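# Run machining cell work order and sort the finished part

## Task

Acting as the cell operator, with the previous shift's leftovers unchecked, complete the work order. A part that meets spec goes into the good tray. A part that fails goes into the rework tray if further machining can fix it, otherwise into the scrap tray. At the end the machine and the gauge must both be idle with no alarm standing, the doors must be shut, and nothing loose may remain inside the machine.

## Robot and tools

Robot: two Doosan M1013 six-joint arms, left_arm and right_arm, each carrying a Robotiq 140 mm two-finger gripper with a wrist camera. The fingers do not fold. Calibrated bases in the scene frame: left_arm (+0.030, +0.616, 0) m, right_arm (-0.031, -0.478, 0) m, both nearly unrotated about z.

Scene frame: origin at table height, midway between the nominal bases. +z is up, +x points out over the table, and left_arm sits on the +y side. Image left and right do not follow the arm names. The machine stands behind the bases, toward -x. Reported gripper positions are in metres and may be off by a few centimetres, more at long reach. end_effector_position is the point between the closed pads. Fingers point along gripper +z and open along gripper y.

execute_actions takes {"actions": [one action], "cameras": [...]}. An empty list only returns state and images. An action may hold "rows", "steps", "until", and device keys "machine" or "gauge".
- rows: up to 15 rows, one per control step of 1/30 s. Each row is a single list of 18 numbers, all in [-1, 1], covering both arms: left_arm joints 1-6, then left position, force_limit, speed, then the same nine for right_arm. Joint numbers are offsets from the Joint targets standing when the action began, not from the prior row, so a repeated offset moves further on a later call. Scale: 1.0 = 1.553 rad for waist and shoulder, 2.33 rad for elbow, 2.913 rad for forearm roll, wrist pitch and wrist roll. Stated joint ranges: ±6.283 rad, elbow ±2.792 rad; asking more than 0.010 rad beyond a range refuses the call. Send 0 offsets to hold an arm.
- Gripper numbers are absolute commands: position +1 fully open (140 mm), about -0.8 pads touching, -1 closes until blocked. force_limit -1 to +1 sets grip force (roughly 14 N to 58 N at slow close); speed -1 to +1 sets closing rate (about 30 to 250 mm/s). Faster closes grip harder. To leave a gripper unchanged, resend its previous three numbers.
- steps: 1 to 450, default 15; the arm keeps chasing its final row target after the rows run out.
- until: stops the action early when device conditions hold, e.g. {"machine": {"queue": ["!=", "running"]}}, or {"all": {"status": "ended"}}. Numbers need a comparison. It reads machine and gauge only, never the arms.

move: {"target": one 18-number row or a list of up to 15 rows}, offsets again counted from the current Joint targets (every row in a list from the same base). speed: rad/s of the joint travelling farthest, 0.01 to 3.92, default 0.5. blend: corner rounding in rad. stop_force: 10 to 80 N, ends an arm's path on contact; use a slow speed with it, keep gripper numbers equal across rows, and omit it when pulling away from something. zero (default true) re-zeroes the force reading first. blocking=false returns after 0.5 s while the move keeps running; then use wait or stop before new rows or moves. The result adds a move: line (done, off_target, held, fault, moving).

wait: {"seconds": 0 to 10}. stop: brakes a running move; devices carry on. zoom_image: {"camera": name, "region": [x0, y0, x1, y1]} pixels, at most 504×504, on the latest image. Cameras: cam_high, cam_low, cam_machine, cam_left_wrist, cam_right_wrist, all 672×504. show_instructions shows the reference pages, including the work order. read_manual gives licences. finished_scene {"scene": n} ends the scene for good.

Results: Joint positions, velocities, targets (rad, per arm), torques, external torques, flange force, gripper object_status (0 moving, 1 blocked opening, 2 holding after close, 3 at target or pads met) and position_measured in counts (3 open, 230 pads met). Lines such as "joint command not followed", "joint sent to its limit", MOTOR HOT and fault lines flag trouble.

Machine commands (mm, machine coordinates, values never positive): door open/shut, vise clamp/open, page, register plus value plus write, cycle_start, reset, feed_hold, home, probe, tool_set, tool_change, air_blast, stop. A list of up to 8 objects runs in sequence. cycle_start needs doors shut, vise clamped, table at the load place, a stored program selected and no alarm. Doors stay locked until the spindle stops and the head is up. Results report state, door_state, vise_state, alarm, entry, cycles_done, the shown page's registers, and so on. Check tool table, offsets and program revision against the work order before cutting.

Gauge: clamp open/shut, measure, blast, stop. Lay the part flat on the rests near fence and stop, release it, shut the clamp; measure is accepted only when nest reads all_down. Keep the robot off the part for the roughly 12 s reading; readings then rises and no_1 to no_20 hold the sheet rows in mm.

Avoid: arms colliding or one gripper closing on the other; dropping or releasing moving parts; pressing past firm contact (144 N or joint torque limits trigger a 10 s stop); pushing anything off the table; long outstretched holds that overheat motors; shutting doors on an arm.

Each tool is called after ">>>" as name(argument=value, ...) on one line, values as JSON.

Reference images:

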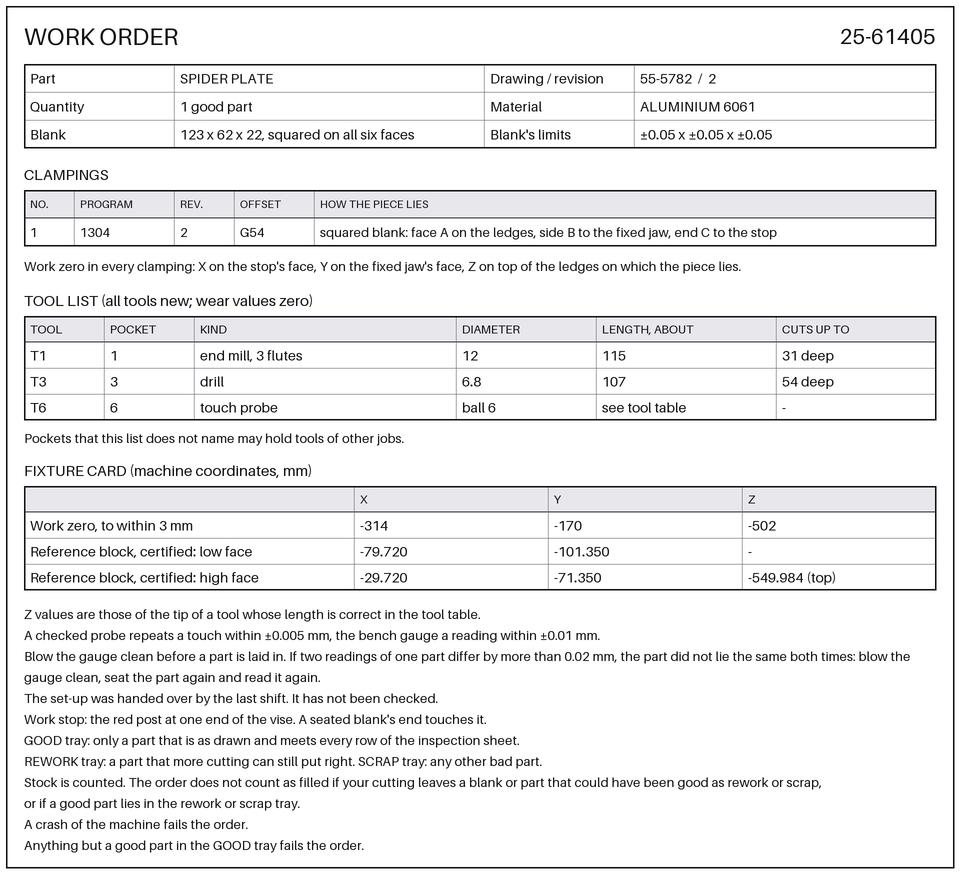

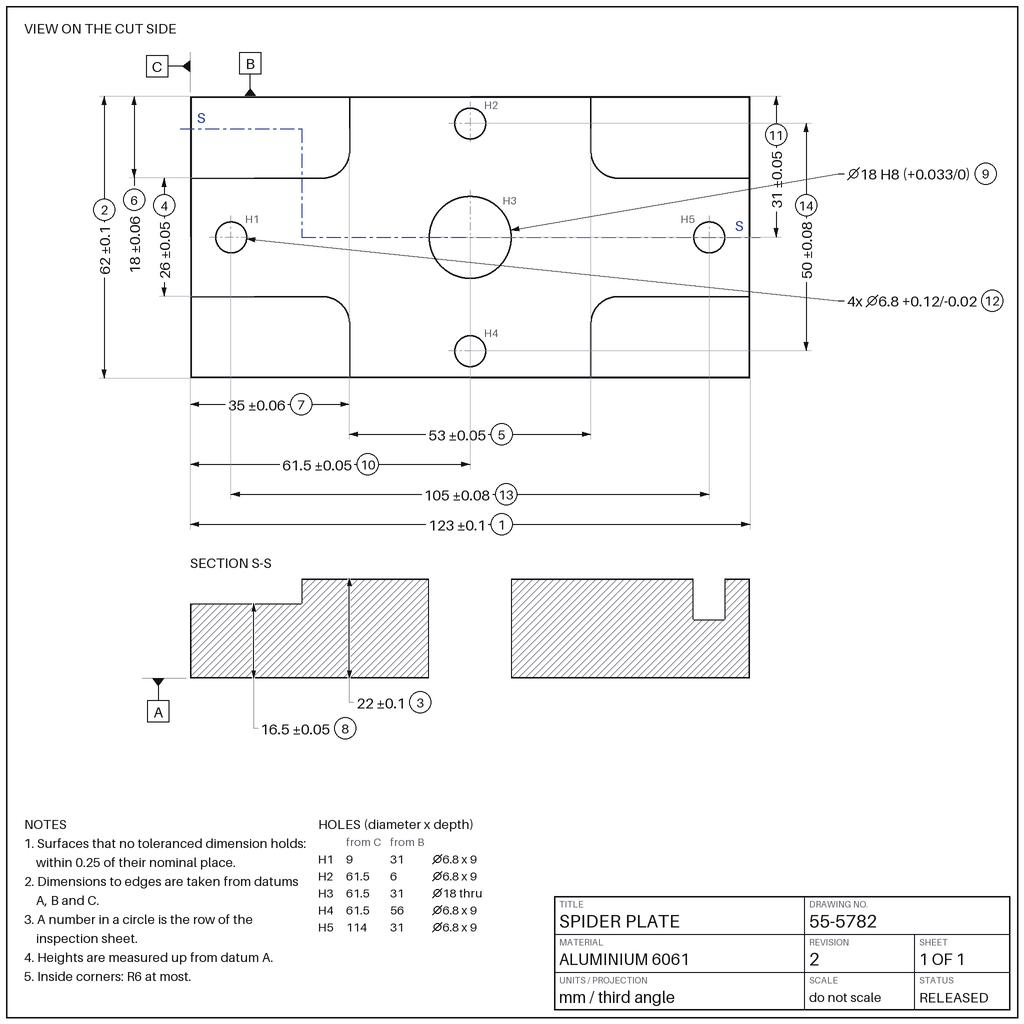

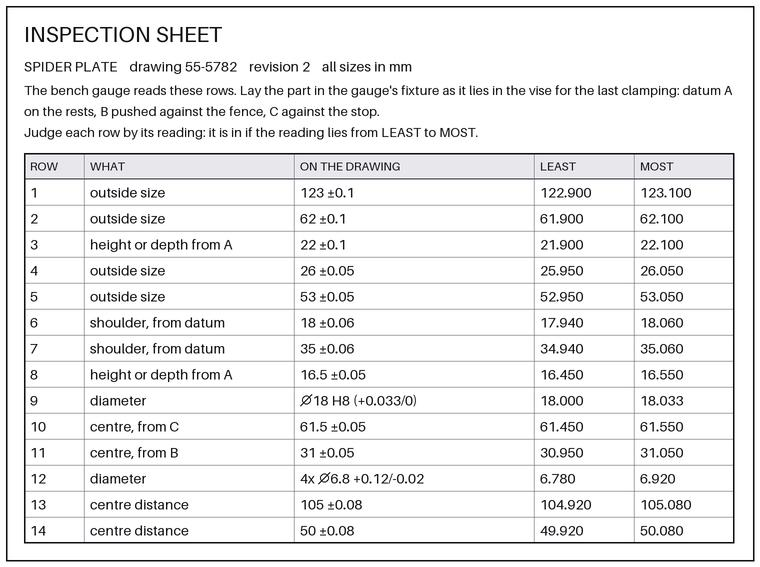

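## Session

>>> execute_actions(actions=[])

Scene clock: 0.00 s.
left_arm: end_effector_position=(+0.4673, +0.5817, +0.3691) position_measured=3 object_status=3 end_effector_quat_wxyz=(-0.033, +0.999, -0.017, +0.019) | right_arm: end_effector_position=(+0.4047, -0.4277, +0.3692) position_measured=3 object_status=3 end_effector_quat_wxyz=(+0.000, -0.026, +1.000, +0.000)
Joint positions: left_arm=[-0.195 -0.211 1.886 0.073 1.442 1.383] | right_arm=[-3.002 0.193 -1.87 0 -1.464 1.711]
Joint velocities: within noise
Joint torques (N m): no reading
External joint torques (N m): no reading
Flange force (N): no reading
Joint targets: left_arm=[-0.195 -0.211 1.886 0.073 1.442 1.383] | right_arm=[-3.002 0.193 -1.870 0.000 -1.464 1.711]
Tool commands: left_gripper/position=+1.0 left_gripper/force_limit=+1.0 left_gripper/speed=+1.0 right_gripper/position=+1.0 right_gripper/force_limit=+1.0 right_gripper/speed=+1.0
machine.work_offsets: g54_x=-315.499 g54_y=-171.994 g54_z=-502.805 g55_x=+0.000 g55_y=+0.000 g55_z=+0.000 g56_x=+0.000 g56_y=+0.000 g56_z=+0.000
machine: state=done door_state=shut vise_state=clamped cycle_status=done cycles_done=0 table_x_mm=0 spindle_rpm=0 page=work_offsets entry=no_entry entries=0 queue=idle queue_left=0
gauge: nest=all_up blocks=free clamp_state=open readings=0

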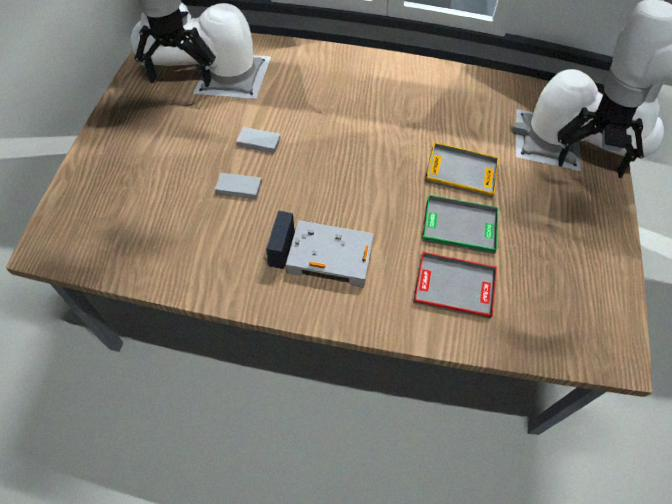

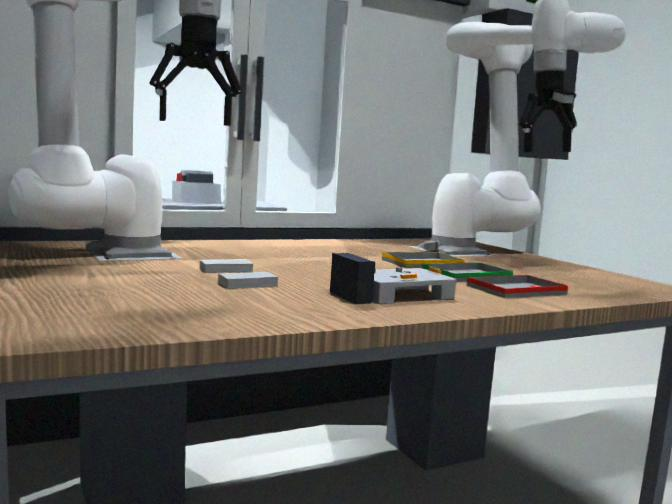

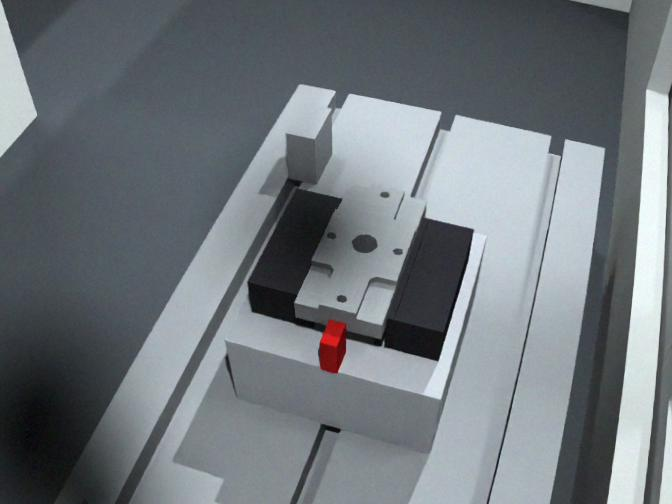

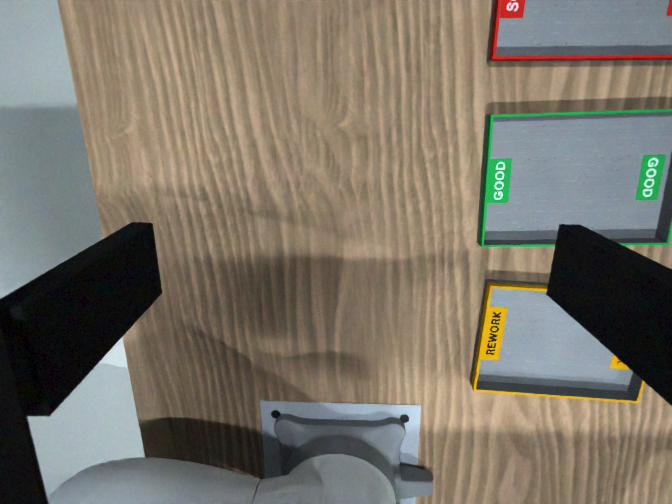

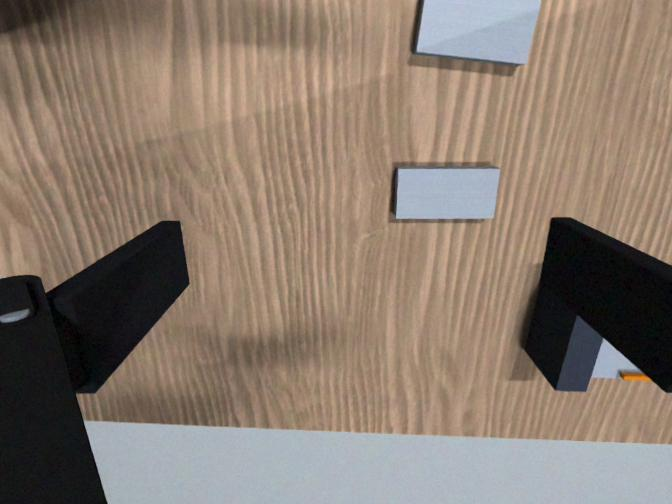

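>>> execute_actions(actions=[{"machine":{"page":"tools"},"steps":5}], cameras=[])

>>> execute_actions(actions=[{"machine":{"page":"program"},"steps":5}], cameras=[])

>>> execute_actions(actions=[{"machine":{"page":"measuring"},"steps":5}], cameras=[])

>>> execute_actions(actions=[{"machine":{"page":"position"},"steps":5}], cameras=["cam_machine"])

>>> zoom_image(camera="cam_machine", region=[200, 60, 520, 480])

Scene clock: 9.87 s.
left_arm: end_effector_position=(+0.4673, +0.5817, +0.3691) position_measured=3 object_status=3 end_effector_quat_wxyz=(-0.033, +0.999, -0.017, +0.019) | right_arm: end_effector_position=(+0.4047, -0.4277, +0.3692) position_measured=3 object_status=3 end_effector_quat_wxyz=(+0.000, -0.026, +1.000, +0.000)
Joint positions: left_arm=[-0.195 -0.211 1.886 0.073 1.442 1.383] | right_arm=[-3.002 0.193 -1.87 0 -1.464 1.711]
Joint velocities: within noise
Joint torques (N m): left_arm=[2.41 -17.96 -43.31 4.73 0.28 0.14] | right_arm=[1.91 18.1 42.05 -4.72 0.3 -0.11]
External joint torques (N m): left_arm=[-2.52 -1.91 1.81 -0.3 -0.4 -0.14] | right_arm=[-2.02 3.76 -0.56 0.45 -0.35 0.11]
Flange force (N): left_arm=[-6.6 5.7 2.8] | right_arm=[6.6 -4.8 -0.4]
Joint targets: left_arm=[-0.195 -0.211 1.886 0.073 1.442 1.383] | right_arm=[-3.002 0.193 -1.870 0.000 -1.464 1.711]
Tool commands: left_gripper/position=+1.0 left_gripper/force_limit=+1.0 left_gripper/speed=+1.0 right_gripper/position=+1.0 right_gripper/force_limit=+1.0 right_gripper/speed=+1.0
machine.tools: t1_length=+112.919 t1_length_wear=+0.000 t1_diameter=+11.997 t1_diameter_wear=+0.000 t1_pocket=+1.000 t2_length=+137.393 t2_length_wear=+0.000 t2_diameter=+15.992 t2_diameter_wear=+0.000 t2_pocket=+2.000 t3_length=+107.486 t3_length_wear=+0.000 t3_diameter=+6.803 t3_diameter_wear=+0.000 t3_pocket=+3.000 t4_length=+123.858 t4_length_wear=+0.000 t4_diameter=+9.995 t4_diameter_wear=+0.000 t4_pocket=+4.000 t5_length=+130.233 t5_length_wear=+0.000 t5_diameter=+7.988 t5_diameter_wear=+0.000 t5_pocket=+5.000 t6_length=+165.547 t6_length_wear=+0.000 t6_diameter=+6.000 t6_diameter_wear=+0.000 t6_pocket=+6.000
machine: state=done door_state=shut vise_state=clamped cycle_status=done cycles_done=0 table_x_mm=0 spindle_rpm=0 page=tools entry=no_entry entries=0 queue=done queue_left=0
gauge: nest=all_up blocks=free clamp_state=open readings=0
No camera images: "cameras" was empty.

Scene clock: 10.23 s.
left_arm: end_effector_position=(+0.4673, +0.5817, +0.3691) position_measured=3 object_status=3 end_effector_quat_wxyz=(-0.033, +0.999, -0.017, +0.019) | right_arm: end_effector_position=(+0.4047, -0.4277, +0.3692) position_measured=3 object_status=3 end_effector_quat_wxyz=(+0.000, -0.026, +1.000, +0.000)
Joint positions: left_arm=[-0.195 -0.211 1.886 0.073 1.442 1.383] | right_arm=[-3.002 0.193 -1.87 0 -1.464 1.711]
Joint velocities: within noise
Joint torques (N m): left_arm=[2.35 -18.06 -43.29 4.72 0.3 0.12] | right_arm=[2.27 17.89 41.94 -4.71 0.28 -0.07]
External joint torques (N m): left_arm=[-2.36 -2.34 1.68 -0.28 -0.42 -0.12] | right_arm=[-2.38 3.85 -0.6 0.45 -0.34 0.07]
Flange force (N): left_arm=[-7.1 5.2 2.6] | right_arm=[6.6 -5.7 -0.3]
Joint targets: left_arm=[-0.195 -0.211 1.886 0.073 1.442 1.383] | right_arm=[-3.002 0.193 -1.870 0.000 -1.464 1.711]
Tool commands: left_gripper/position=+1.0 left_gripper/force_limit=+1.0 left_gripper/speed=+1.0 right_gripper/position=+1.0 right_gripper/force_limit=+1.0 right_gripper/speed=+1.0
machine.program: program=+1304 tool_call=+1 tool_in_spindle=+0 program_revision=+2 program_offset=+54 load_peak=+0 stored1_number=+1090 stored1_revision=+4 stored2_number=+1304 stored2_revision=+2 stored3_number=+6176 stored3_revision=+6 stored4_number=+0 stored4_revision=+0 cycles=+1
machine: state=done door_state=shut vise_state=clamped cycle_status=done cycles_done=0 table_x_mm=0 spindle_rpm=0 page=program entry=no_entry entries=0 queue=done queue_left=0
gauge: nest=all_up blocks=free clamp_state=open readings=0
No camera images: "cameras" was empty.

Scene clock: 10.60 s.
left_arm: end_effector_position=(+0.4673, +0.5817, +0.3691) position_measured=3 object_status=3 end_effector_quat_wxyz=(-0.033, +0.999, -0.017, +0.019) | right_arm: end_effector_position=(+0.4047, -0.4277, +0.3692) position_measured=3 object_status=3 end_effector_quat_wxyz=(+0.000, -0.026, +1.000, +0.000)
Joint positions: left_arm=[-0.195 -0.211 1.886 0.073 1.442 1.383] | right_arm=[-3.002 0.193 -1.87 0 -1.464 1.711]
Joint velocities: within noise
Joint torques (N m): left_arm=[2.22 -18.15 -43.27 4.71 0.3 0.1] | right_arm=[2.09 18.29 42 -4.71 0.37 -0.14]
External joint torques (N m): left_arm=[-2.33 -1.65 1.79 -0.29 -0.42 -0.1] | right_arm=[-2.19 3.36 -0.75 0.47 -0.42 0.14]
Flange force (N): left_arm=[-6.1 5.3 2.9] | right_arm=[6.1 -5.1 -0.1]
Joint targets: left_arm=[-0.195 -0.211 1.886 0.073 1.442 1.383] | right_arm=[-3.002 0.193 -1.870 0.000 -1.464 1.711]
Tool commands: left_gripper/position=+1.0 left_gripper/force_limit=+1.0 left_gripper/speed=+1.0 right_gripper/position=+1.0 right_gripper/force_limit=+1.0 right_gripper/speed=+1.0
machine.measuring: probe_x=+0.000 probe_y=+0.000 probe_z=+0.000 probe_move_x=+0.000 probe_move_y=+0.000 probe_move_z=+0.000 probe_radius=+2.990 probe_off_x=+0.000 probe_off_y=+0.000 setter_z=-520.000 probe_touched=+0 probe_found_x=+0.000 probe_found_y=+0.000 probe_found_z=+0.000 set_length=+0.000 set_diameter=+0.000
machine: state=done door_state=shut vise_state=clamped cycle_status=done cycles_done=0 table_x_mm=0 spindle_rpm=0 page=measuring entry=no_entry entries=0 queue=done queue_left=0
gauge: nest=all_up blocks=free clamp_state=open readings=0
No camera images: "cameras" was empty.

Scene clock: 10.97 s.
left_arm: end_effector_position=(+0.4673, +0.5817, +0.3691) position_measured=3 object_status=3 end_effector_quat_wxyz=(-0.033, +0.999, -0.017, +0.019) | right_arm: end_effector_position=(+0.4047, -0.4277, +0.3692) position_measured=3 object_status=3 end_effector_quat_wxyz=(+0.000, -0.026, +1.000, +0.000)
Joint positions: left_arm=[-0.195 -0.211 1.886 0.073 1.442 1.383] | right_arm=[-3.002 0.193 -1.87 0 -1.464 1.711]
Joint velocities: within noise
Joint torques (N m): left_arm=[2.32 -18.09 -43.37 4.7 0.31 0.12] | right_arm=[2.51 18.04 41.98 -4.72 0.37 -0.08]
External joint torques (N m): left_arm=[-2.44 -1.59 1.92 -0.28 -0.43 -0.12] | right_arm=[-2.63 3.74 -0.63 0.46 -0.43 0.08]
Flange force (N): left_arm=[-6.2 5.6 3.1] | right_arm=[6.4 -6.2 -0.4]
Joint targets: left_arm=[-0.195 -0.211 1.886 0.073 1.442 1.383] | right_arm=[-3.002 0.193 -1.870 0.000 -1.464 1.711]
Tool commands: left_gripper/position=+1.0 left_gripper/force_limit=+1.0 left_gripper/speed=+1.0 right_gripper/position=+1.0 right_gripper/force_limit=+1.0 right_gripper/speed=+1.0
machine.position: pos_x=-164.000 pos_y=-3.000 pos_z=+0.000
machine: state=done door_state=shut vise_state=clamped cycle_status=done cycles_done=0 table_x_mm=0 spindle_rpm=0 page=position entry=no_entry entries=0 queue=done queue_left=0
gauge: nest=all_up blocks=free clamp_state=open readings=0
Images, in order (width x height): cam_machine 672x504.

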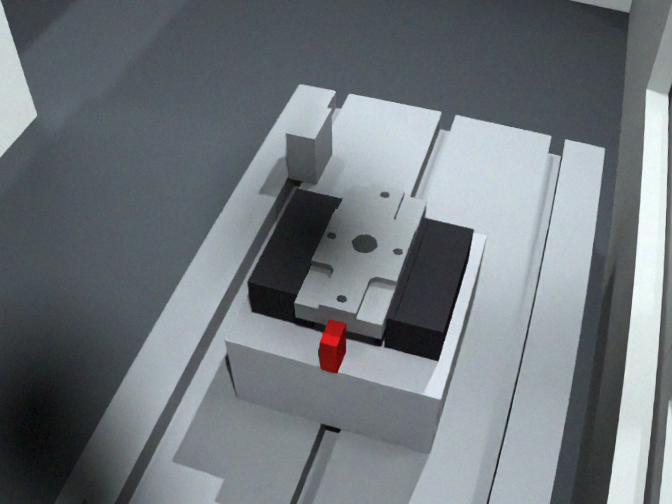

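Scaled by 1.200.

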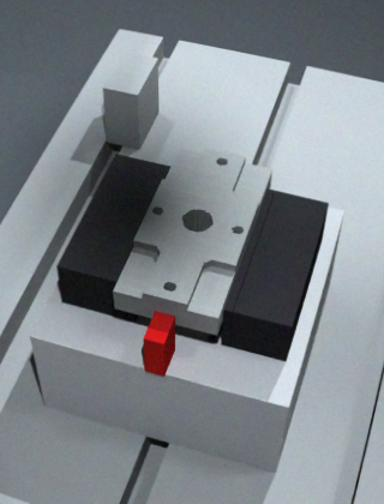

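>>> execute_actions(actions=[{"machine":[{"page":"measuring","register":"tool_call","value":6,"write":true},{"tool_change":true},{"register":"probe_x","value":-54.72,"write":true},{"register":"probe_y","value":-86.35,"write":true},{"register":"probe_z","value":-540,"write":true},{"register":"probe_move_z","value":-20,"write":true},{"probe":true}],"steps":450,"until":{"machine":{"queue":["!=","running"]}}}], cameras=["cam_machine"])

Scene clock: 69.00 s.
left_arm: end_effector_position=(+0.4673, +0.5817, +0.3691) position_measured=3 object_status=3 end_effector_quat_wxyz=(-0.033, +0.999, -0.017, +0.019) | right_arm: end_effector_position=(+0.4047, -0.4277, +0.3692) position_measured=3 object_status=3 end_effector_quat_wxyz=(+0.000, -0.026, +1.000, +0.000)
Joint positions: left_arm=[-0.195 -0.211 1.886 0.073 1.442 1.383] | right_arm=[-3.002 0.193 -1.87 0 -1.464 1.711]
Joint velocities: within noise
Joint torques (N m): left_arm=[2.31 -18.25 -43.51 4.75 0.32 0.13] | right_arm=[2.35 18.23 41.9 -4.73 0.32 -0.08]
External joint torques (N m): left_arm=[-2.39 -1.67 2 -0.31 -0.44 -0.13] | right_arm=[-2.45 3.51 -0.49 0.47 -0.37 0.08]
Flange force (N): left_arm=[-6.4 5.5 3.3] | right_arm=[5.9 -5.8 -0.5]
Joint targets: left_arm=[-0.195 -0.211 1.886 0.073 1.442 1.383] | right_arm=[-3.002 0.193 -1.870 0.000 -1.464 1.711]
Tool commands: left_gripper/position=+1.0 left_gripper/force_limit=+1.0 left_gripper/speed=+1.0 right_gripper/position=+1.0 right_gripper/force_limit=+1.0 right_gripper/speed=+1.0
machine.measuring: probe_x=-54.720 probe_y=-86.350 probe_z=-540.000 probe_move_x=+0.000 probe_move_y=+0.000 probe_move_z=-20.000 probe_radius=+2.990 probe_off_x=+0.000 probe_off_y=+0.000 setter_z=-520.000 probe_touched=+1 probe_found_x=-54.720 probe_found_y=-86.350 probe_found_z=-549.983 set_length=+0.000 set_diameter=+0.000
machine: state=done door_state=shut vise_state=clamped cycle_status=done cycles_done=0 table_x_mm=0 spindle_rpm=0 page=measuring entries=7 queue=done queue_left=0
gauge: nest=all_up blocks=free clamp_state=open readings=0
Images, in order (width x height): cam_machine 672x504.

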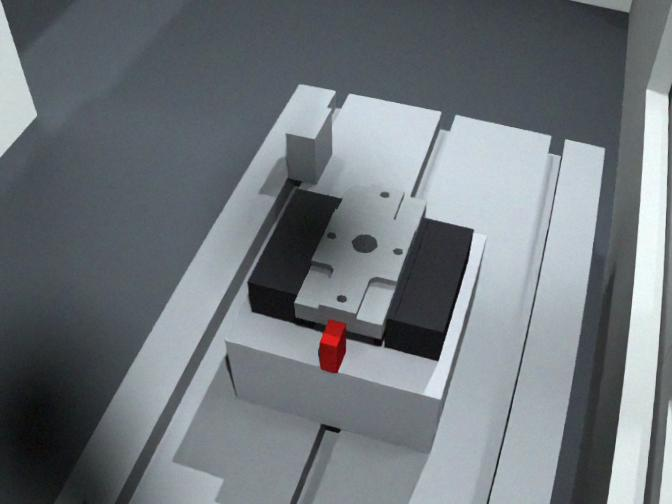

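>>> execute_actions(actions=[{"machine":[{"register":"probe_move_z","value":0,"write":true},{"register":"probe_z","value":-557,"write":true},{"register":"probe_x","value":-90,"write":true},{"register":"probe_move_x","value":12,"write":true},{"probe":true}],"steps":450,"until":{"machine":{"queue":["!=","running"]}}}], cameras=[])

>>> execute_actions(actions=[{"machine":[{"register":"probe_x","value":-19.5,"write":true},{"register":"probe_move_x","value":-12,"write":true},{"probe":true}],"steps":450,"until":{"machine":{"queue":["!=","running"]}}}], cameras=[])

>>> execute_actions(actions=[{"machine":[{"register":"probe_x","value":-54.72,"write":true},{"register":"probe_move_x","value":0,"write":true},{"register":"probe_y","value":-111.6,"write":true},{"register":"probe_move_y","value":12,"write":true},{"probe":true}],"steps":450,"until":{"machine":{"queue":["!=","running"]}}}], cameras=[])

>>> execute_actions(actions=[{"machine":[{"register":"probe_y","value":-61,"write":true},{"register":"probe_move_y","value":-12,"write":true},{"probe":true}],"steps":450,"until":{"machine":{"queue":["!=","running"]}}}], cameras=[])

Scene clock: 93.23 s.
left_arm: end_effector_position=(+0.4673, +0.5817, +0.3691) position_measured=3 object_status=3 end_effector_quat_wxyz=(-0.033, +0.999, -0.017, +0.019) | right_arm: end_effector_position=(+0.4047, -0.4277, +0.3692) position_measured=3 object_status=3 end_effector_quat_wxyz=(+0.000, -0.026, +1.000, +0.000)
Joint positions: left_arm=[-0.195 -0.211 1.886 0.073 1.442 1.383] | right_arm=[-3.002 0.193 -1.87 0 -1.464 1.711]
Joint velocities: within noise
Joint torques (N m): left_arm=[2.37 -17.81 -43.25 4.69 0.33 0.13] | right_arm=[1.99 17.99 41.91 -4.76 0.34 -0.12]
External joint torques (N m): left_arm=[-2.4 -2.5 1.67 -0.26 -0.44 -0.13] | right_arm=[-2.15 4.11 -0.45 0.5 -0.4 0.12]
Flange force (N): left_arm=[-7.3 5.3 2.5] | right_arm=[7.0 -5.1 -0.7]
Joint targets: left_arm=[-0.195 -0.211 1.886 0.073 1.442 1.383] | right_arm=[-3.002 0.193 -1.870 0.000 -1.464 1.711]
Tool commands: left_gripper/position=+1.0 left_gripper/force_limit=+1.0 left_gripper/speed=+1.0 right_gripper/position=+1.0 right_gripper/force_limit=+1.0 right_gripper/speed=+1.0
machine.measuring: probe_x=-90.000 probe_y=-86.350 probe_z=-557.000 probe_move_x=+12.000 probe_move_y=+0.000 probe_move_z=+0.000 probe_radius=+2.990 probe_off_x=+0.000 probe_off_y=+0.000 setter_z=-520.000 probe_touched=+1 probe_found_x=-79.719 probe_found_y=-86.350 probe_found_z=-557.000 set_length=+0.000 set_diameter=+0.000
machine: state=done door_state=shut vise_state=clamped cycle_status=done cycles_done=0 table_x_mm=0 spindle_rpm=0 page=measuring entries=12 queue=done queue_left=0
gauge: nest=all_up blocks=free clamp_state=open readings=0
No camera images: "cameras" was empty.

Scene clock: 101.70 s.
left_arm: end_effector_position=(+0.4673, +0.5817, +0.3691) position_measured=3 object_status=3 end_effector_quat_wxyz=(-0.033, +0.999, -0.017, +0.019) | right_arm: end_effector_position=(+0.4047, -0.4277, +0.3692) position_measured=3 object_status=3 end_effector_quat_wxyz=(+0.000, -0.026, +1.000, +0.000)
Joint positions: left_arm=[-0.195 -0.211 1.886 0.073 1.442 1.383] | right_arm=[-3.002 0.193 -1.87 0 -1.464 1.711]
Joint velocities: within noise
Joint torques (N m): left_arm=[2.32 -17.85 -43.23 4.73 0.3 0.14] | right_arm=[2.46 17.9 42 -4.71 0.32 -0.12]
External joint torques (N m): left_arm=[-2.42 -2.04 1.74 -0.3 -0.42 -0.14] | right_arm=[-2.53 3.6 -0.66 0.46 -0.37 0.12]
Flange force (N): left_arm=[-6.7 5.5 2.7] | right_arm=[6.3 -5.9 -0.2]
Joint targets: left_arm=[-0.195 -0.211 1.886 0.073 1.442 1.383] | right_arm=[-3.002 0.193 -1.870 0.000 -1.464 1.711]
Tool commands: left_gripper/position=+1.0 left_gripper/force_limit=+1.0 left_gripper/speed=+1.0 right_gripper/position=+1.0 right_gripper/force_limit=+1.0 right_gripper/speed=+1.0
machine.measuring: probe_x=-19.500 probe_y=-86.350 probe_z=-557.000 probe_move_x=-12.000 probe_move_y=+0.000 probe_move_z=+0.000 probe_radius=+2.990 probe_off_x=+0.000 probe_off_y=+0.000 setter_z=-520.000 probe_touched=+1 probe_found_x=-29.720 probe_found_y=-86.350 probe_found_z=-557.000 set_length=+0.000 set_diameter=+0.000
machine: state=done door_state=shut vise_state=clamped cycle_status=done cycles_done=0 table_x_mm=0 spindle_rpm=0 page=measuring entries=15 queue=done queue_left=0
gauge: nest=all_up blocks=free clamp_state=open readings=0
No camera images: "cameras" was empty.

Scene clock: 110.50 s.
left_arm: end_effector_position=(+0.4673, +0.5817, +0.3691) position_measured=3 object_status=3 end_effector_quat_wxyz=(-0.033, +0.999, -0.017, +0.019) | right_arm: end_effector_position=(+0.4047, -0.4277, +0.3692) position_measured=3 object_status=3 end_effector_quat_wxyz=(+0.000, -0.026, +1.000, +0.000)
Joint positions: left_arm=[-0.195 -0.211 1.886 0.073 1.442 1.383] | right_arm=[-3.002 0.193 -1.87 0 -1.464 1.711]
Joint velocities: within noise
Joint torques (N m): left_arm=[2.49 -18.08 -43.43 4.7 0.31 0.12] | right_arm=[2.1 18.38 41.96 -4.73 0.33 -0.12]
External joint torques (N m): left_arm=[-2.53 -2.15 1.86 -0.27 -0.42 -0.12] | right_arm=[-2.16 3.02 -0.71 0.49 -0.38 0.12]
Flange force (N): left_arm=[-7.1 5.7 2.9] | right_arm=[5.5 -5.0 -0.1]
Joint targets: left_arm=[-0.195 -0.211 1.886 0.073 1.442 1.383] | right_arm=[-3.002 0.193 -1.870 0.000 -1.464 1.711]
Tool commands: left_gripper/position=+1.0 left_gripper/force_limit=+1.0 left_gripper/speed=+1.0 right_gripper/position=+1.0 right_gripper/force_limit=+1.0 right_gripper/speed=+1.0
machine.measuring: probe_x=-54.720 probe_y=-111.600 probe_z=-557.000 probe_move_x=+0.000 probe_move_y=+12.000 probe_move_z=+0.000 probe_radius=+2.990 probe_off_x=+0.000 probe_off_y=+0.000 setter_z=-520.000 probe_touched=+1 probe_found_x=-54.720 probe_found_y=-101.351 probe_found_z=-557.000 set_length=+0.000 set_diameter=+0.000
machine: state=done door_state=shut vise_state=clamped cycle_status=done cycles_done=0 table_x_mm=0 spindle_rpm=0 page=measuring entries=20 queue=done queue_left=0
gauge: nest=all_up blocks=free clamp_state=open readings=0
No camera images: "cameras" was empty.

Scene clock: 118.77 s.
left_arm: end_effector_position=(+0.4673, +0.5817, +0.3691) position_measured=3 object_status=3 end_effector_quat_wxyz=(-0.033, +0.999, -0.017, +0.019) | right_arm: end_effector_position=(+0.4047, -0.4277, +0.3692) position_measured=3 object_status=3 end_effector_quat_wxyz=(+0.000, -0.026, +1.000, +0.000)
Joint positions: left_arm=[-0.195 -0.211 1.886 0.073 1.442 1.383] | right_arm=[-3.002 0.193 -1.87 0 -1.464 1.711]
Joint velocities: within noise
Joint torques (N m): left_arm=[2.37 -17.97 -43.31 4.75 0.3 0.09] | right_arm=[1.91 18.61 41.81 -4.68 0.35 -0.07]
External joint torques (N m): left_arm=[-2.45 -2.03 1.8 -0.31 -0.41 -0.1] | right_arm=[-2.02 3.19 -0.36 0.41 -0.4 0.07]
Flange force (N): left_arm=[-6.7 5.4 2.8] | right_arm=[5.4 -4.8 -0.7]
Joint targets: left_arm=[-0.195 -0.211 1.886 0.073 1.442 1.383] | right_arm=[-3.002 0.193 -1.870 0.000 -1.464 1.711]
Tool commands: left_gripper/position=+1.0 left_gripper/force_limit=+1.0 left_gripper/speed=+1.0 right_gripper/position=+1.0 right_gripper/force_limit=+1.0 right_gripper/speed=+1.0
machine.measuring: probe_x=-54.720 probe_y=-61.000 probe_z=-557.000 probe_move_x=+0.000 probe_move_y=-12.000 probe_move_z=+0.000 probe_radius=+2.990 probe_off_x=+0.000 probe_off_y=+0.000 setter_z=-520.000 probe_touched=+1 probe_found_x=-54.720 probe_found_y=-71.349 probe_found_z=-557.000 set_length=+0.000 set_diameter=+0.000
machine: state=done door_state=shut vise_state=clamped cycle_status=done cycles_done=0 table_x_mm=0 spindle_rpm=0 page=measuring entries=23 queue=done queue_left=0
gauge: nest=all_up blocks=free clamp_state=open readings=0
No camera images: "cameras" was empty.

>>> execute_actions(actions=[{"machine":[{"register":"probe_move_y","value":0,"write":true},{"tool_set":true}],"steps":450,"until":{"machine":{"queue":["!=","running"]}}}], cameras=[])

>>> execute_actions(actions=[{"machine":[{"register":"tool_call","value":1,"write":true},{"tool_change":true},{"tool_set":true}],"steps":450,"until":{"machine":{"queue":["!=","running"]}}}], cameras=[])

>>> execute_actions(actions=[{"steps":300,"until":{"machine":{"queue":["!=","running"]}}}], cameras=["cam_machine"])

>>> execute_actions(actions=[{"machine":[{"register":"tool_call","value":3,"write":true},{"tool_change":true},{"tool_set":true}],"steps":450,"until":{"machine":{"queue":["!=","running"]}}}], cameras=[])

>>> execute_actions(actions=[{"steps":300,"until":{"machine":{"queue":["!=","running"]}}}], cameras=["cam_machine"])

Scene clock: 142.60 s.
left_arm: end_effector_position=(+0.4673, +0.5817, +0.3691) position_measured=3 object_status=3 end_effector_quat_wxyz=(-0.033, +0.999, -0.017, +0.019) | right_arm: end_effector_position=(+0.4047, -0.4277, +0.3692) position_measured=3 object_status=3 end_effector_quat_wxyz=(+0.000, -0.026, +1.000, +0.000)
Joint positions: left_arm=[-0.195 -0.211 1.886 0.073 1.442 1.383] | right_arm=[-3.002 0.193 -1.87 0 -1.464 1.711]
Joint velocities: within noise
Joint torques (N m): left_arm=[2.57 -18.18 -43.32 4.71 0.32 0.1] | right_arm=[2.26 18.37 42.04 -4.71 0.37 -0.09]
External joint torques (N m): left_arm=[-2.67 -1.71 1.82 -0.28 -0.44 -0.11] | right_arm=[-2.35 3.24 -0.76 0.47 -0.43 0.09]
Flange force (N): left_arm=[-6.3 6.0 2.9] | right_arm=[5.9 -5.5 -0.1]
Joint targets: left_arm=[-0.195 -0.211 1.886 0.073 1.442 1.383] | right_arm=[-3.002 0.193 -1.870 0.000 -1.464 1.711]
Tool commands: left_gripper/position=+1.0 left_gripper/force_limit=+1.0 left_gripper/speed=+1.0 right_gripper/position=+1.0 right_gripper/force_limit=+1.0 right_gripper/speed=+1.0
machine.measuring: probe_x=-54.720 probe_y=-61.000 probe_z=-557.000 probe_move_x=+0.000 probe_move_y=+0.000 probe_move_z=+0.000 probe_radius=+2.990 probe_off_x=+0.000 probe_off_y=+0.000 setter_z=-520.000 probe_touched=+1 probe_found_x=-54.720 probe_found_y=-71.349 probe_found_z=-557.000 set_length=+0.000 set_diameter=+0.000
machine: state=busy door_state=shut vise_state=clamped cycle_status=moving cycles_done=0 table_x_mm=314 spindle_rpm=0 page=measuring entries=25 queue=running queue_left=0
gauge: nest=all_up blocks=free clamp_state=open readings=0
No camera images: "cameras" was empty.

Scene clock: 142.87 s.
left_arm: end_effector_position=(+0.4673, +0.5817, +0.3691) position_measured=3 object_status=3 end_effector_quat_wxyz=(-0.033, +0.999, -0.017, +0.019) | right_arm: end_effector_position=(+0.4047, -0.4277, +0.3692) position_measured=3 object_status=3 end_effector_quat_wxyz=(+0.000, -0.026, +1.000, +0.000)
Joint positions: left_arm=[-0.195 -0.211 1.886 0.073 1.442 1.383] | right_arm=[-3.002 0.193 -1.87 0 -1.464 1.711]
Joint velocities: within noise
Joint torques (N m): left_arm=[2.1 -17.99 -43.35 4.75 0.31 0.12] | right_arm=[2.2 18.36 42 -4.68 0.34 -0.12]
External joint torques (N m): left_arm=[-2.23 -1.66 1.89 -0.32 -0.43 -0.12] | right_arm=[-2.3 3.31 -0.67 0.43 -0.4 0.12]
Flange force (N): left_arm=[-6.2 5.1 3.1] | right_arm=[5.9 -5.4 -0.2]
Joint targets: left_arm=[-0.195 -0.211 1.886 0.073 1.442 1.383] | right_arm=[-3.002 0.193 -1.870 0.000 -1.464 1.711]
Tool commands: left_gripper/position=+1.0 left_gripper/force_limit=+1.0 left_gripper/speed=+1.0 right_gripper/position=+1.0 right_gripper/force_limit=+1.0 right_gripper/speed=+1.0
machine.measuring: probe_x=-54.720 probe_y=-61.000 probe_z=-557.000 probe_move_x=+0.000 probe_move_y=+0.000 probe_move_z=+0.000 probe_radius=+2.990 probe_off_x=+0.000 probe_off_y=+0.000 setter_z=-520.000 probe_touched=+1 probe_found_x=-54.720 probe_found_y=-71.349 probe_found_z=-557.000 set_length=+0.000 set_diameter=+0.000
machine: state=busy door_state=shut vise_state=clamped cycle_status=moving cycles_done=0 table_x_mm=316 spindle_rpm=0 page=measuring entry=refused_busy entries=26 queue=dropped queue_left=0
gauge: nest=all_up blocks=free clamp_state=open readings=0
No camera images: "cameras" was empty.

Scene clock: 143.10 s.
left_arm: end_effector_position=(+0.4673, +0.5817, +0.3691) position_measured=3 object_status=3 end_effector_quat_wxyz=(-0.033, +0.999, -0.017, +0.019) | right_arm: end_effector_position=(+0.4047, -0.4277, +0.3692) position_measured=3 object_status=3 end_effector_quat_wxyz=(+0.000, -0.026, +1.000, +0.000)
Joint positions: left_arm=[-0.195 -0.211 1.886 0.073 1.442 1.383] | right_arm=[-3.002 0.193 -1.87 0 -1.464 1.711]
Joint velocities: within noise
Joint torques (N m): left_arm=[2.46 -17.84 -43.28 4.71 0.29 0.11] | right_arm=[2.11 18.06 41.86 -4.79 0.29 -0.09]
External joint torques (N m): left_arm=[-2.55 -2.09 1.78 -0.29 -0.41 -0.11] | right_arm=[-2.21 3.75 -0.35 0.51 -0.34 0.09]
Flange force (N): left_arm=[-6.9 5.7 2.7] | right_arm=[6.2 -5.2 -0.7]
Joint targets: left_arm=[-0.195 -0.211 1.886 0.073 1.442 1.383] | right_arm=[-3.002 0.193 -1.870 0.000 -1.464 1.711]
Tool commands: left_gripper/position=+1.0 left_gripper/force_limit=+1.0 left_gripper/speed=+1.0 right_gripper/position=+1.0 right_gripper/force_limit=+1.0 right_gripper/speed=+1.0
machine.measuring: probe_x=-54.720 probe_y=-61.000 probe_z=-557.000 probe_move_x=+0.000 probe_move_y=+0.000 probe_move_z=+0.000 probe_radius=+2.990 probe_off_x=+0.000 probe_off_y=+0.000 setter_z=-520.000 probe_touched=+1 probe_found_x=-54.720 probe_found_y=-71.349 probe_found_z=-557.000 set_length=+0.000 set_diameter=+0.000
machine: state=busy door_state=shut vise_state=clamped cycle_status=moving cycles_done=0 table_x_mm=308 spindle_rpm=0 page=measuring entry=refused_busy entries=26 queue=dropped queue_left=0
gauge: nest=all_up blocks=free clamp_state=open readings=0
Images, in order (width x height): cam_machine 672x504.

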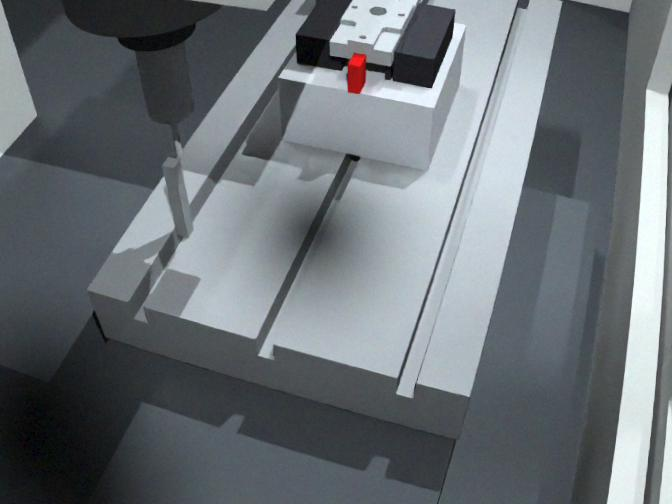

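Scene clock: 143.37 s.
left_arm: end_effector_position=(+0.4673, +0.5817, +0.3691) position_measured=3 object_status=3 end_effector_quat_wxyz=(-0.033, +0.999, -0.017, +0.019) | right_arm: end_effector_position=(+0.4047, -0.4277, +0.3692) position_measured=3 object_status=3 end_effector_quat_wxyz=(+0.000, -0.026, +1.000, +0.000)
Joint positions: left_arm=[-0.195 -0.211 1.886 0.073 1.442 1.383] | right_arm=[-3.002 0.193 -1.87 0 -1.464 1.711]
Joint velocities: within noise
Joint torques (N m): left_arm=[2.09 -17.95 -43.39 4.71 0.28 0.14] | right_arm=[2.04 18.28 42.07 -4.72 0.28 -0.11]
External joint torques (N m): left_arm=[-2.16 -2.17 1.83 -0.28 -0.39 -0.14] | right_arm=[-2.16 3.72 -0.52 0.44 -0.33 0.11]
Flange force (N): left_arm=[-6.9 4.9 2.8] | right_arm=[6.4 -5.1 -0.4]
Joint targets: left_arm=[-0.195 -0.211 1.886 0.073 1.442 1.383] | right_arm=[-3.002 0.193 -1.870 0.000 -1.464 1.711]
Tool commands: left_gripper/position=+1.0 left_gripper/force_limit=+1.0 left_gripper/speed=+1.0 right_gripper/position=+1.0 right_gripper/force_limit=+1.0 right_gripper/speed=+1.0
machine.measuring: probe_x=-54.720 probe_y=-61.000 probe_z=-557.000 probe_move_x=+0.000 probe_move_y=+0.000 probe_move_z=+0.000 probe_radius=+2.990 probe_off_x=+0.000 probe_off_y=+0.000 setter_z=-520.000 probe_touched=+1 probe_found_x=-54.720 probe_found_y=-71.349 probe_found_z=-557.000 set_length=+0.000 set_diameter=+0.000
machine: state=busy door_state=shut vise_state=clamped cycle_status=moving cycles_done=0 table_x_mm=297 spindle_rpm=0 page=measuring entry=refused_busy entries=27 queue=dropped queue_left=0
gauge: nest=all_up blocks=free clamp_state=open readings=0
No camera images: "cameras" was empty.

Scene clock: 143.60 s.
left_arm: end_effector_position=(+0.4673, +0.5817, +0.3691) position_measured=3 object_status=3 end_effector_quat_wxyz=(-0.033, +0.999, -0.017, +0.019) | right_arm: end_effector_position=(+0.4047, -0.4277, +0.3692) position_measured=3 object_status=3 end_effector_quat_wxyz=(+0.000, -0.026, +1.000, +0.000)
Joint positions: left_arm=[-0.195 -0.211 1.886 0.073 1.442 1.383] | right_arm=[-3.002 0.193 -1.87 0 -1.464 1.711]
Joint velocities: within noise
Joint torques (N m): left_arm=[2.36 -17.96 -43.36 4.73 0.29 0.14] | right_arm=[2.46 17.69 41.97 -4.75 0.33 -0.09]
External joint torques (N m): left_arm=[-2.45 -1.87 1.87 -0.31 -0.41 -0.14] | right_arm=[-2.59 4.16 -0.71 0.51 -0.4 0.09]
Flange force (N): left_arm=[-6.6 5.6 2.9] | right_arm=[7.3 -6.2 -0.3]
Joint targets: left_arm=[-0.195 -0.211 1.886 0.073 1.442 1.383] | right_arm=[-3.002 0.193 -1.870 0.000 -1.464 1.711]
Tool commands: left_gripper/position=+1.0 left_gripper/force_limit=+1.0 left_gripper/speed=+1.0 right_gripper/position=+1.0 right_gripper/force_limit=+1.0 right_gripper/speed=+1.0
machine.measuring: probe_x=-54.720 probe_y=-61.000 probe_z=-557.000 probe_move_x=+0.000 probe_move_y=+0.000 probe_move_z=+0.000 probe_radius=+2.990 probe_off_x=+0.000 probe_off_y=+0.000 setter_z=-520.000 probe_touched=+1 probe_found_x=-54.720 probe_found_y=-71.349 probe_found_z=-557.000 set_length=+0.000 set_diameter=+0.000
machine: state=busy door_state=shut vise_state=clamped cycle_status=moving cycles_done=0 table_x_mm=289 spindle_rpm=0 page=measuring entry=refused_busy entries=27 queue=dropped queue_left=0
gauge: nest=all_up blocks=free clamp_state=open readings=0
Images, in order (width x height): cam_machine 672x504.

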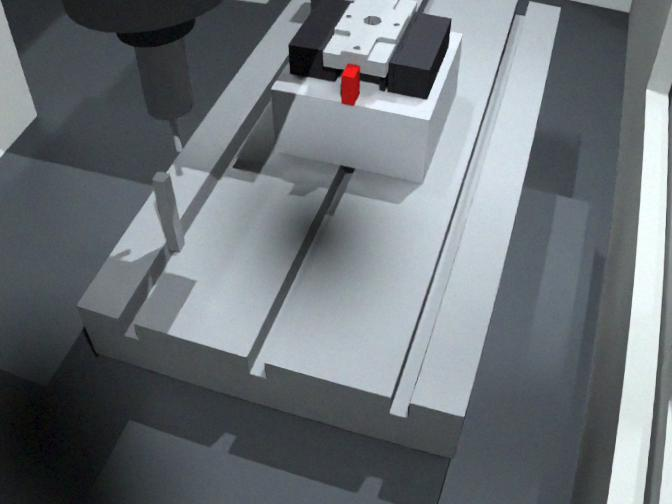

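Must send one at a time with long waits.

>>> execute_actions(actions=[{"steps":450,"until":{"machine":{"state":["!=","busy"]}}}], cameras=[])

Scene clock: 147.30 s.
left_arm: end_effector_position=(+0.4673, +0.5817, +0.3691) position_measured=3 object_status=3 end_effector_quat_wxyz=(-0.033, +0.999, -0.017, +0.019) | right_arm: end_effector_position=(+0.4047, -0.4277, +0.3692) position_measured=3 object_status=3 end_effector_quat_wxyz=(+0.000, -0.026, +1.000, +0.000)
Joint positions: left_arm=[-0.195 -0.211 1.886 0.073 1.442 1.383] | right_arm=[-3.002 0.193 -1.87 0 -1.464 1.711]
Joint velocities: within noise
Joint torques (N m): left_arm=[2.13 -17.97 -43.27 4.71 0.29 0.13] | right_arm=[1.75 18.25 41.89 -4.76 0.35 -0.11]
External joint torques (N m): left_arm=[-2.27 -1.56 1.81 -0.29 -0.41 -0.13] | right_arm=[-1.89 3.55 -0.68 0.53 -0.41 0.11]
Flange force (N): left_arm=[-5.9 5.2 2.9] | right_arm=[6.4 -4.5 -0.3]
Joint targets: left_arm=[-0.195 -0.211 1.886 0.073 1.442 1.383] | right_arm=[-3.002 0.193 -1.870 0.000 -1.464 1.711]
Tool commands: left_gripper/position=+1.0 left_gripper/force_limit=+1.0 left_gripper/speed=+1.0 right_gripper/position=+1.0 right_gripper/force_limit=+1.0 right_gripper/speed=+1.0
machine.measuring: probe_x=-54.720 probe_y=-61.000 probe_z=-557.000 probe_move_x=+0.000 probe_move_y=+0.000 probe_move_z=+0.000 probe_radius=+2.990 probe_off_x=+0.000 probe_off_y=+0.000 setter_z=-520.000 probe_touched=+1 probe_found_x=-54.720 probe_found_y=-71.349 probe_found_z=-557.000 set_length=+165.551 set_diameter=+6.004
machine: state=done door_state=shut vise_state=clamped cycle_status=done cycles_done=0 table_x_mm=0 spindle_rpm=0 page=measuring entry=refused_busy entries=27 queue=dropped queue_left=0
gauge: nest=all_up blocks=free clamp_state=open readings=0
No camera images: "cameras" was empty.

>>> execute_actions(actions=[{"machine":[{"register":"tool_call","value":1,"write":true},{"tool_change":true},{"tool_set":true}],"steps":450,"until":{"machine":{"queue":["!=","running"]}}}], cameras=[])

>>> execute_actions(actions=[{"steps":450,"until":{"machine":{"queue":["!=","running"]}}}], cameras=["cam_machine"])

>>> execute_actions(actions=[{"steps":450,"until":{"machine":{"state":["!=","busy"]}}}], cameras=["cam_machine"])

Scene clock: 169.30 s.
left_arm: end_effector_position=(+0.4673, +0.5817, +0.3691) position_measured=3 object_status=3 end_effector_quat_wxyz=(-0.033, +0.999, -0.017, +0.019) | right_arm: end_effector_position=(+0.4047, -0.4277, +0.3692) position_measured=3 object_status=3 end_effector_quat_wxyz=(+0.000, -0.026, +1.000, +0.000)
Joint positions: left_arm=[-0.195 -0.211 1.886 0.073 1.442 1.383] | right_arm=[-3.002 0.193 -1.87 0 -1.464 1.711]
Joint velocities: within noise
Joint torques (N m): left_arm=[2.51 -17.94 -43.34 4.71 0.3 0.14] | right_arm=[1.67 17.99 41.88 -4.72 0.33 -0.09]
External joint torques (N m): left_arm=[-2.57 -2.18 1.79 -0.28 -0.41 -0.14] | right_arm=[-1.77 3.72 -0.5 0.46 -0.39 0.09]
Flange force (N): left_arm=[-7.0 5.8 2.7] | right_arm=[6.5 -4.2 -0.5]
Joint targets: left_arm=[-0.195 -0.211 1.886 0.073 1.442 1.383] | right_arm=[-3.002 0.193 -1.870 0.000 -1.464 1.711]
Tool commands: left_gripper/position=+1.0 left_gripper/force_limit=+1.0 left_gripper/speed=+1.0 right_gripper/position=+1.0 right_gripper/force_limit=+1.0 right_gripper/speed=+1.0
machine.measuring: probe_x=-54.720 probe_y=-61.000 probe_z=-557.000 probe_move_x=+0.000 probe_move_y=+0.000 probe_move_z=+0.000 probe_radius=+2.990 probe_off_x=+0.000 probe_off_y=+0.000 setter_z=-520.000 probe_touched=+1 probe_found_x=-54.720 probe_found_y=-71.349 probe_found_z=-557.000 set_length=+165.551 set_diameter=+6.004
machine: state=busy door_state=shut vise_state=clamped cycle_status=moving cycles_done=0 table_x_mm=325 spindle_rpm=0 page=measuring entries=30 queue=running queue_left=0
gauge: nest=all_up blocks=free clamp_state=open readings=0
No camera images: "cameras" was empty.

Scene clock: 179.20 s.
left_arm: end_effector_position=(+0.4673, +0.5817, +0.3691) position_measured=3 object_status=3 end_effector_quat_wxyz=(-0.033, +0.999, -0.017, +0.019) | right_arm: end_effector_position=(+0.4047, -0.4277, +0.3692) position_measured=3 object_status=3 end_effector_quat_wxyz=(+0.000, -0.026, +1.000, +0.000)
Joint positions: left_arm=[-0.195 -0.211 1.886 0.073 1.442 1.383] | right_arm=[-3.002 0.193 -1.87 0 -1.464 1.711]
Joint velocities: within noise
Joint torques (N m): left_arm=[2.36 -17.95 -43.26 4.71 0.28 0.13] | right_arm=[2.11 18.45 42.14 -4.74 0.31 -0.08]
External joint torques (N m): left_arm=[-2.42 -2.12 1.71 -0.27 -0.4 -0.13] | right_arm=[-2.21 3.19 -0.83 0.5 -0.36 0.08]
Flange force (N): left_arm=[-6.8 5.4 2.6] | right_arm=[5.9 -5.2 0.1]
Joint targets: left_arm=[-0.195 -0.211 1.886 0.073 1.442 1.383] | right_arm=[-3.002 0.193 -1.870 0.000 -1.464 1.711]
Tool commands: left_gripper/position=+1.0 left_gripper/force_limit=+1.0 left_gripper/speed=+1.0 right_gripper/position=+1.0 right_gripper/force_limit=+1.0 right_gripper/speed=+1.0
machine.measuring: probe_x=-54.720 probe_y=-61.000 probe_z=-557.000 probe_move_x=+0.000 probe_move_y=+0.000 probe_move_z=+0.000 probe_radius=+2.990 probe_off_x=+0.000 probe_off_y=+0.000 setter_z=-520.000 probe_touched=+1 probe_found_x=-54.720 probe_found_y=-71.349 probe_found_z=-557.000 set_length=+114.792 set_diameter=+11.931
machine: state=done door_state=shut vise_state=clamped cycle_status=done cycles_done=0 table_x_mm=0 spindle_rpm=0 page=measuring entries=30 queue=done queue_left=0
gauge: nest=all_up blocks=free clamp_state=open readings=0
Images, in order (width x height): cam_machine 672x504.

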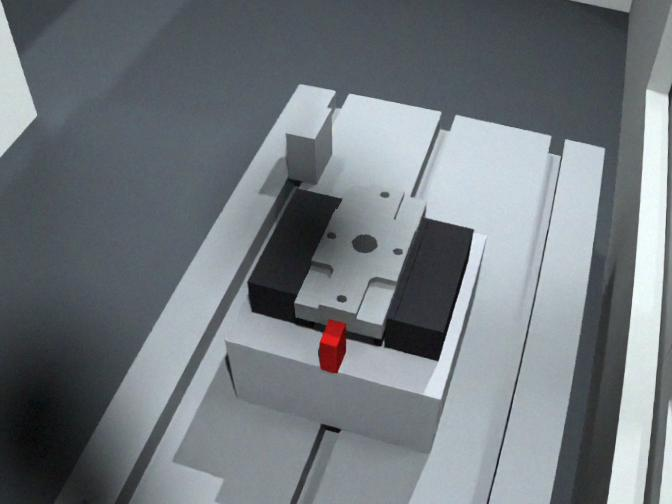

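Scene clock: 179.43 s.
left_arm: end_effector_position=(+0.4673, +0.5817, +0.3691) position_measured=3 object_status=3 end_effector_quat_wxyz=(-0.033, +0.999, -0.017, +0.019) | right_arm: end_effector_position=(+0.4047, -0.4277, +0.3692) position_measured=3 object_status=3 end_effector_quat_wxyz=(+0.000, -0.026, +1.000, +0.000)
Joint positions: left_arm=[-0.195 -0.211 1.886 0.073 1.442 1.383] | right_arm=[-3.002 0.193 -1.87 0 -1.464 1.711]
Joint velocities: within noise
Joint torques (N m): left_arm=[2.43 -17.84 -43.21 4.7 0.32 0.15] | right_arm=[2.16 17.88 41.97 -4.69 0.35 -0.12]
External joint torques (N m): left_arm=[-2.48 -2.33 1.61 -0.26 -0.44 -0.15] | right_arm=[-2.29 4.04 -0.49 0.43 -0.4 0.11]
Flange force (N): left_arm=[-7.0 5.6 2.5] | right_arm=[6.9 -5.4 -0.6]
Joint targets: left_arm=[-0.195 -0.211 1.886 0.073 1.442 1.383] | right_arm=[-3.002 0.193 -1.870 0.000 -1.464 1.711]
Tool commands: left_gripper/position=+1.0 left_gripper/force_limit=+1.0 left_gripper/speed=+1.0 right_gripper/position=+1.0 right_gripper/force_limit=+1.0 right_gripper/speed=+1.0
machine.measuring: probe_x=-54.720 probe_y=-61.000 probe_z=-557.000 probe_move_x=+0.000 probe_move_y=+0.000 probe_move_z=+0.000 probe_radius=+2.990 probe_off_x=+0.000 probe_off_y=+0.000 setter_z=-520.000 probe_touched=+1 probe_found_x=-54.720 probe_found_y=-71.349 probe_found_z=-557.000 set_length=+114.792 set_diameter=+11.931
machine: state=done door_state=shut vise_state=clamped cycle_status=done cycles_done=0 table_x_mm=0 spindle_rpm=0 page=measuring entries=30 queue=done queue_left=0
gauge: nest=all_up blocks=free clamp_state=open readings=0
Images, in order (width x height): cam_machine 672x504.

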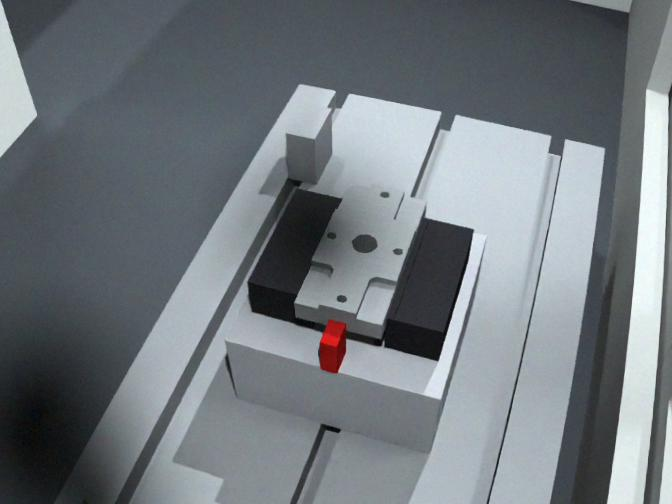

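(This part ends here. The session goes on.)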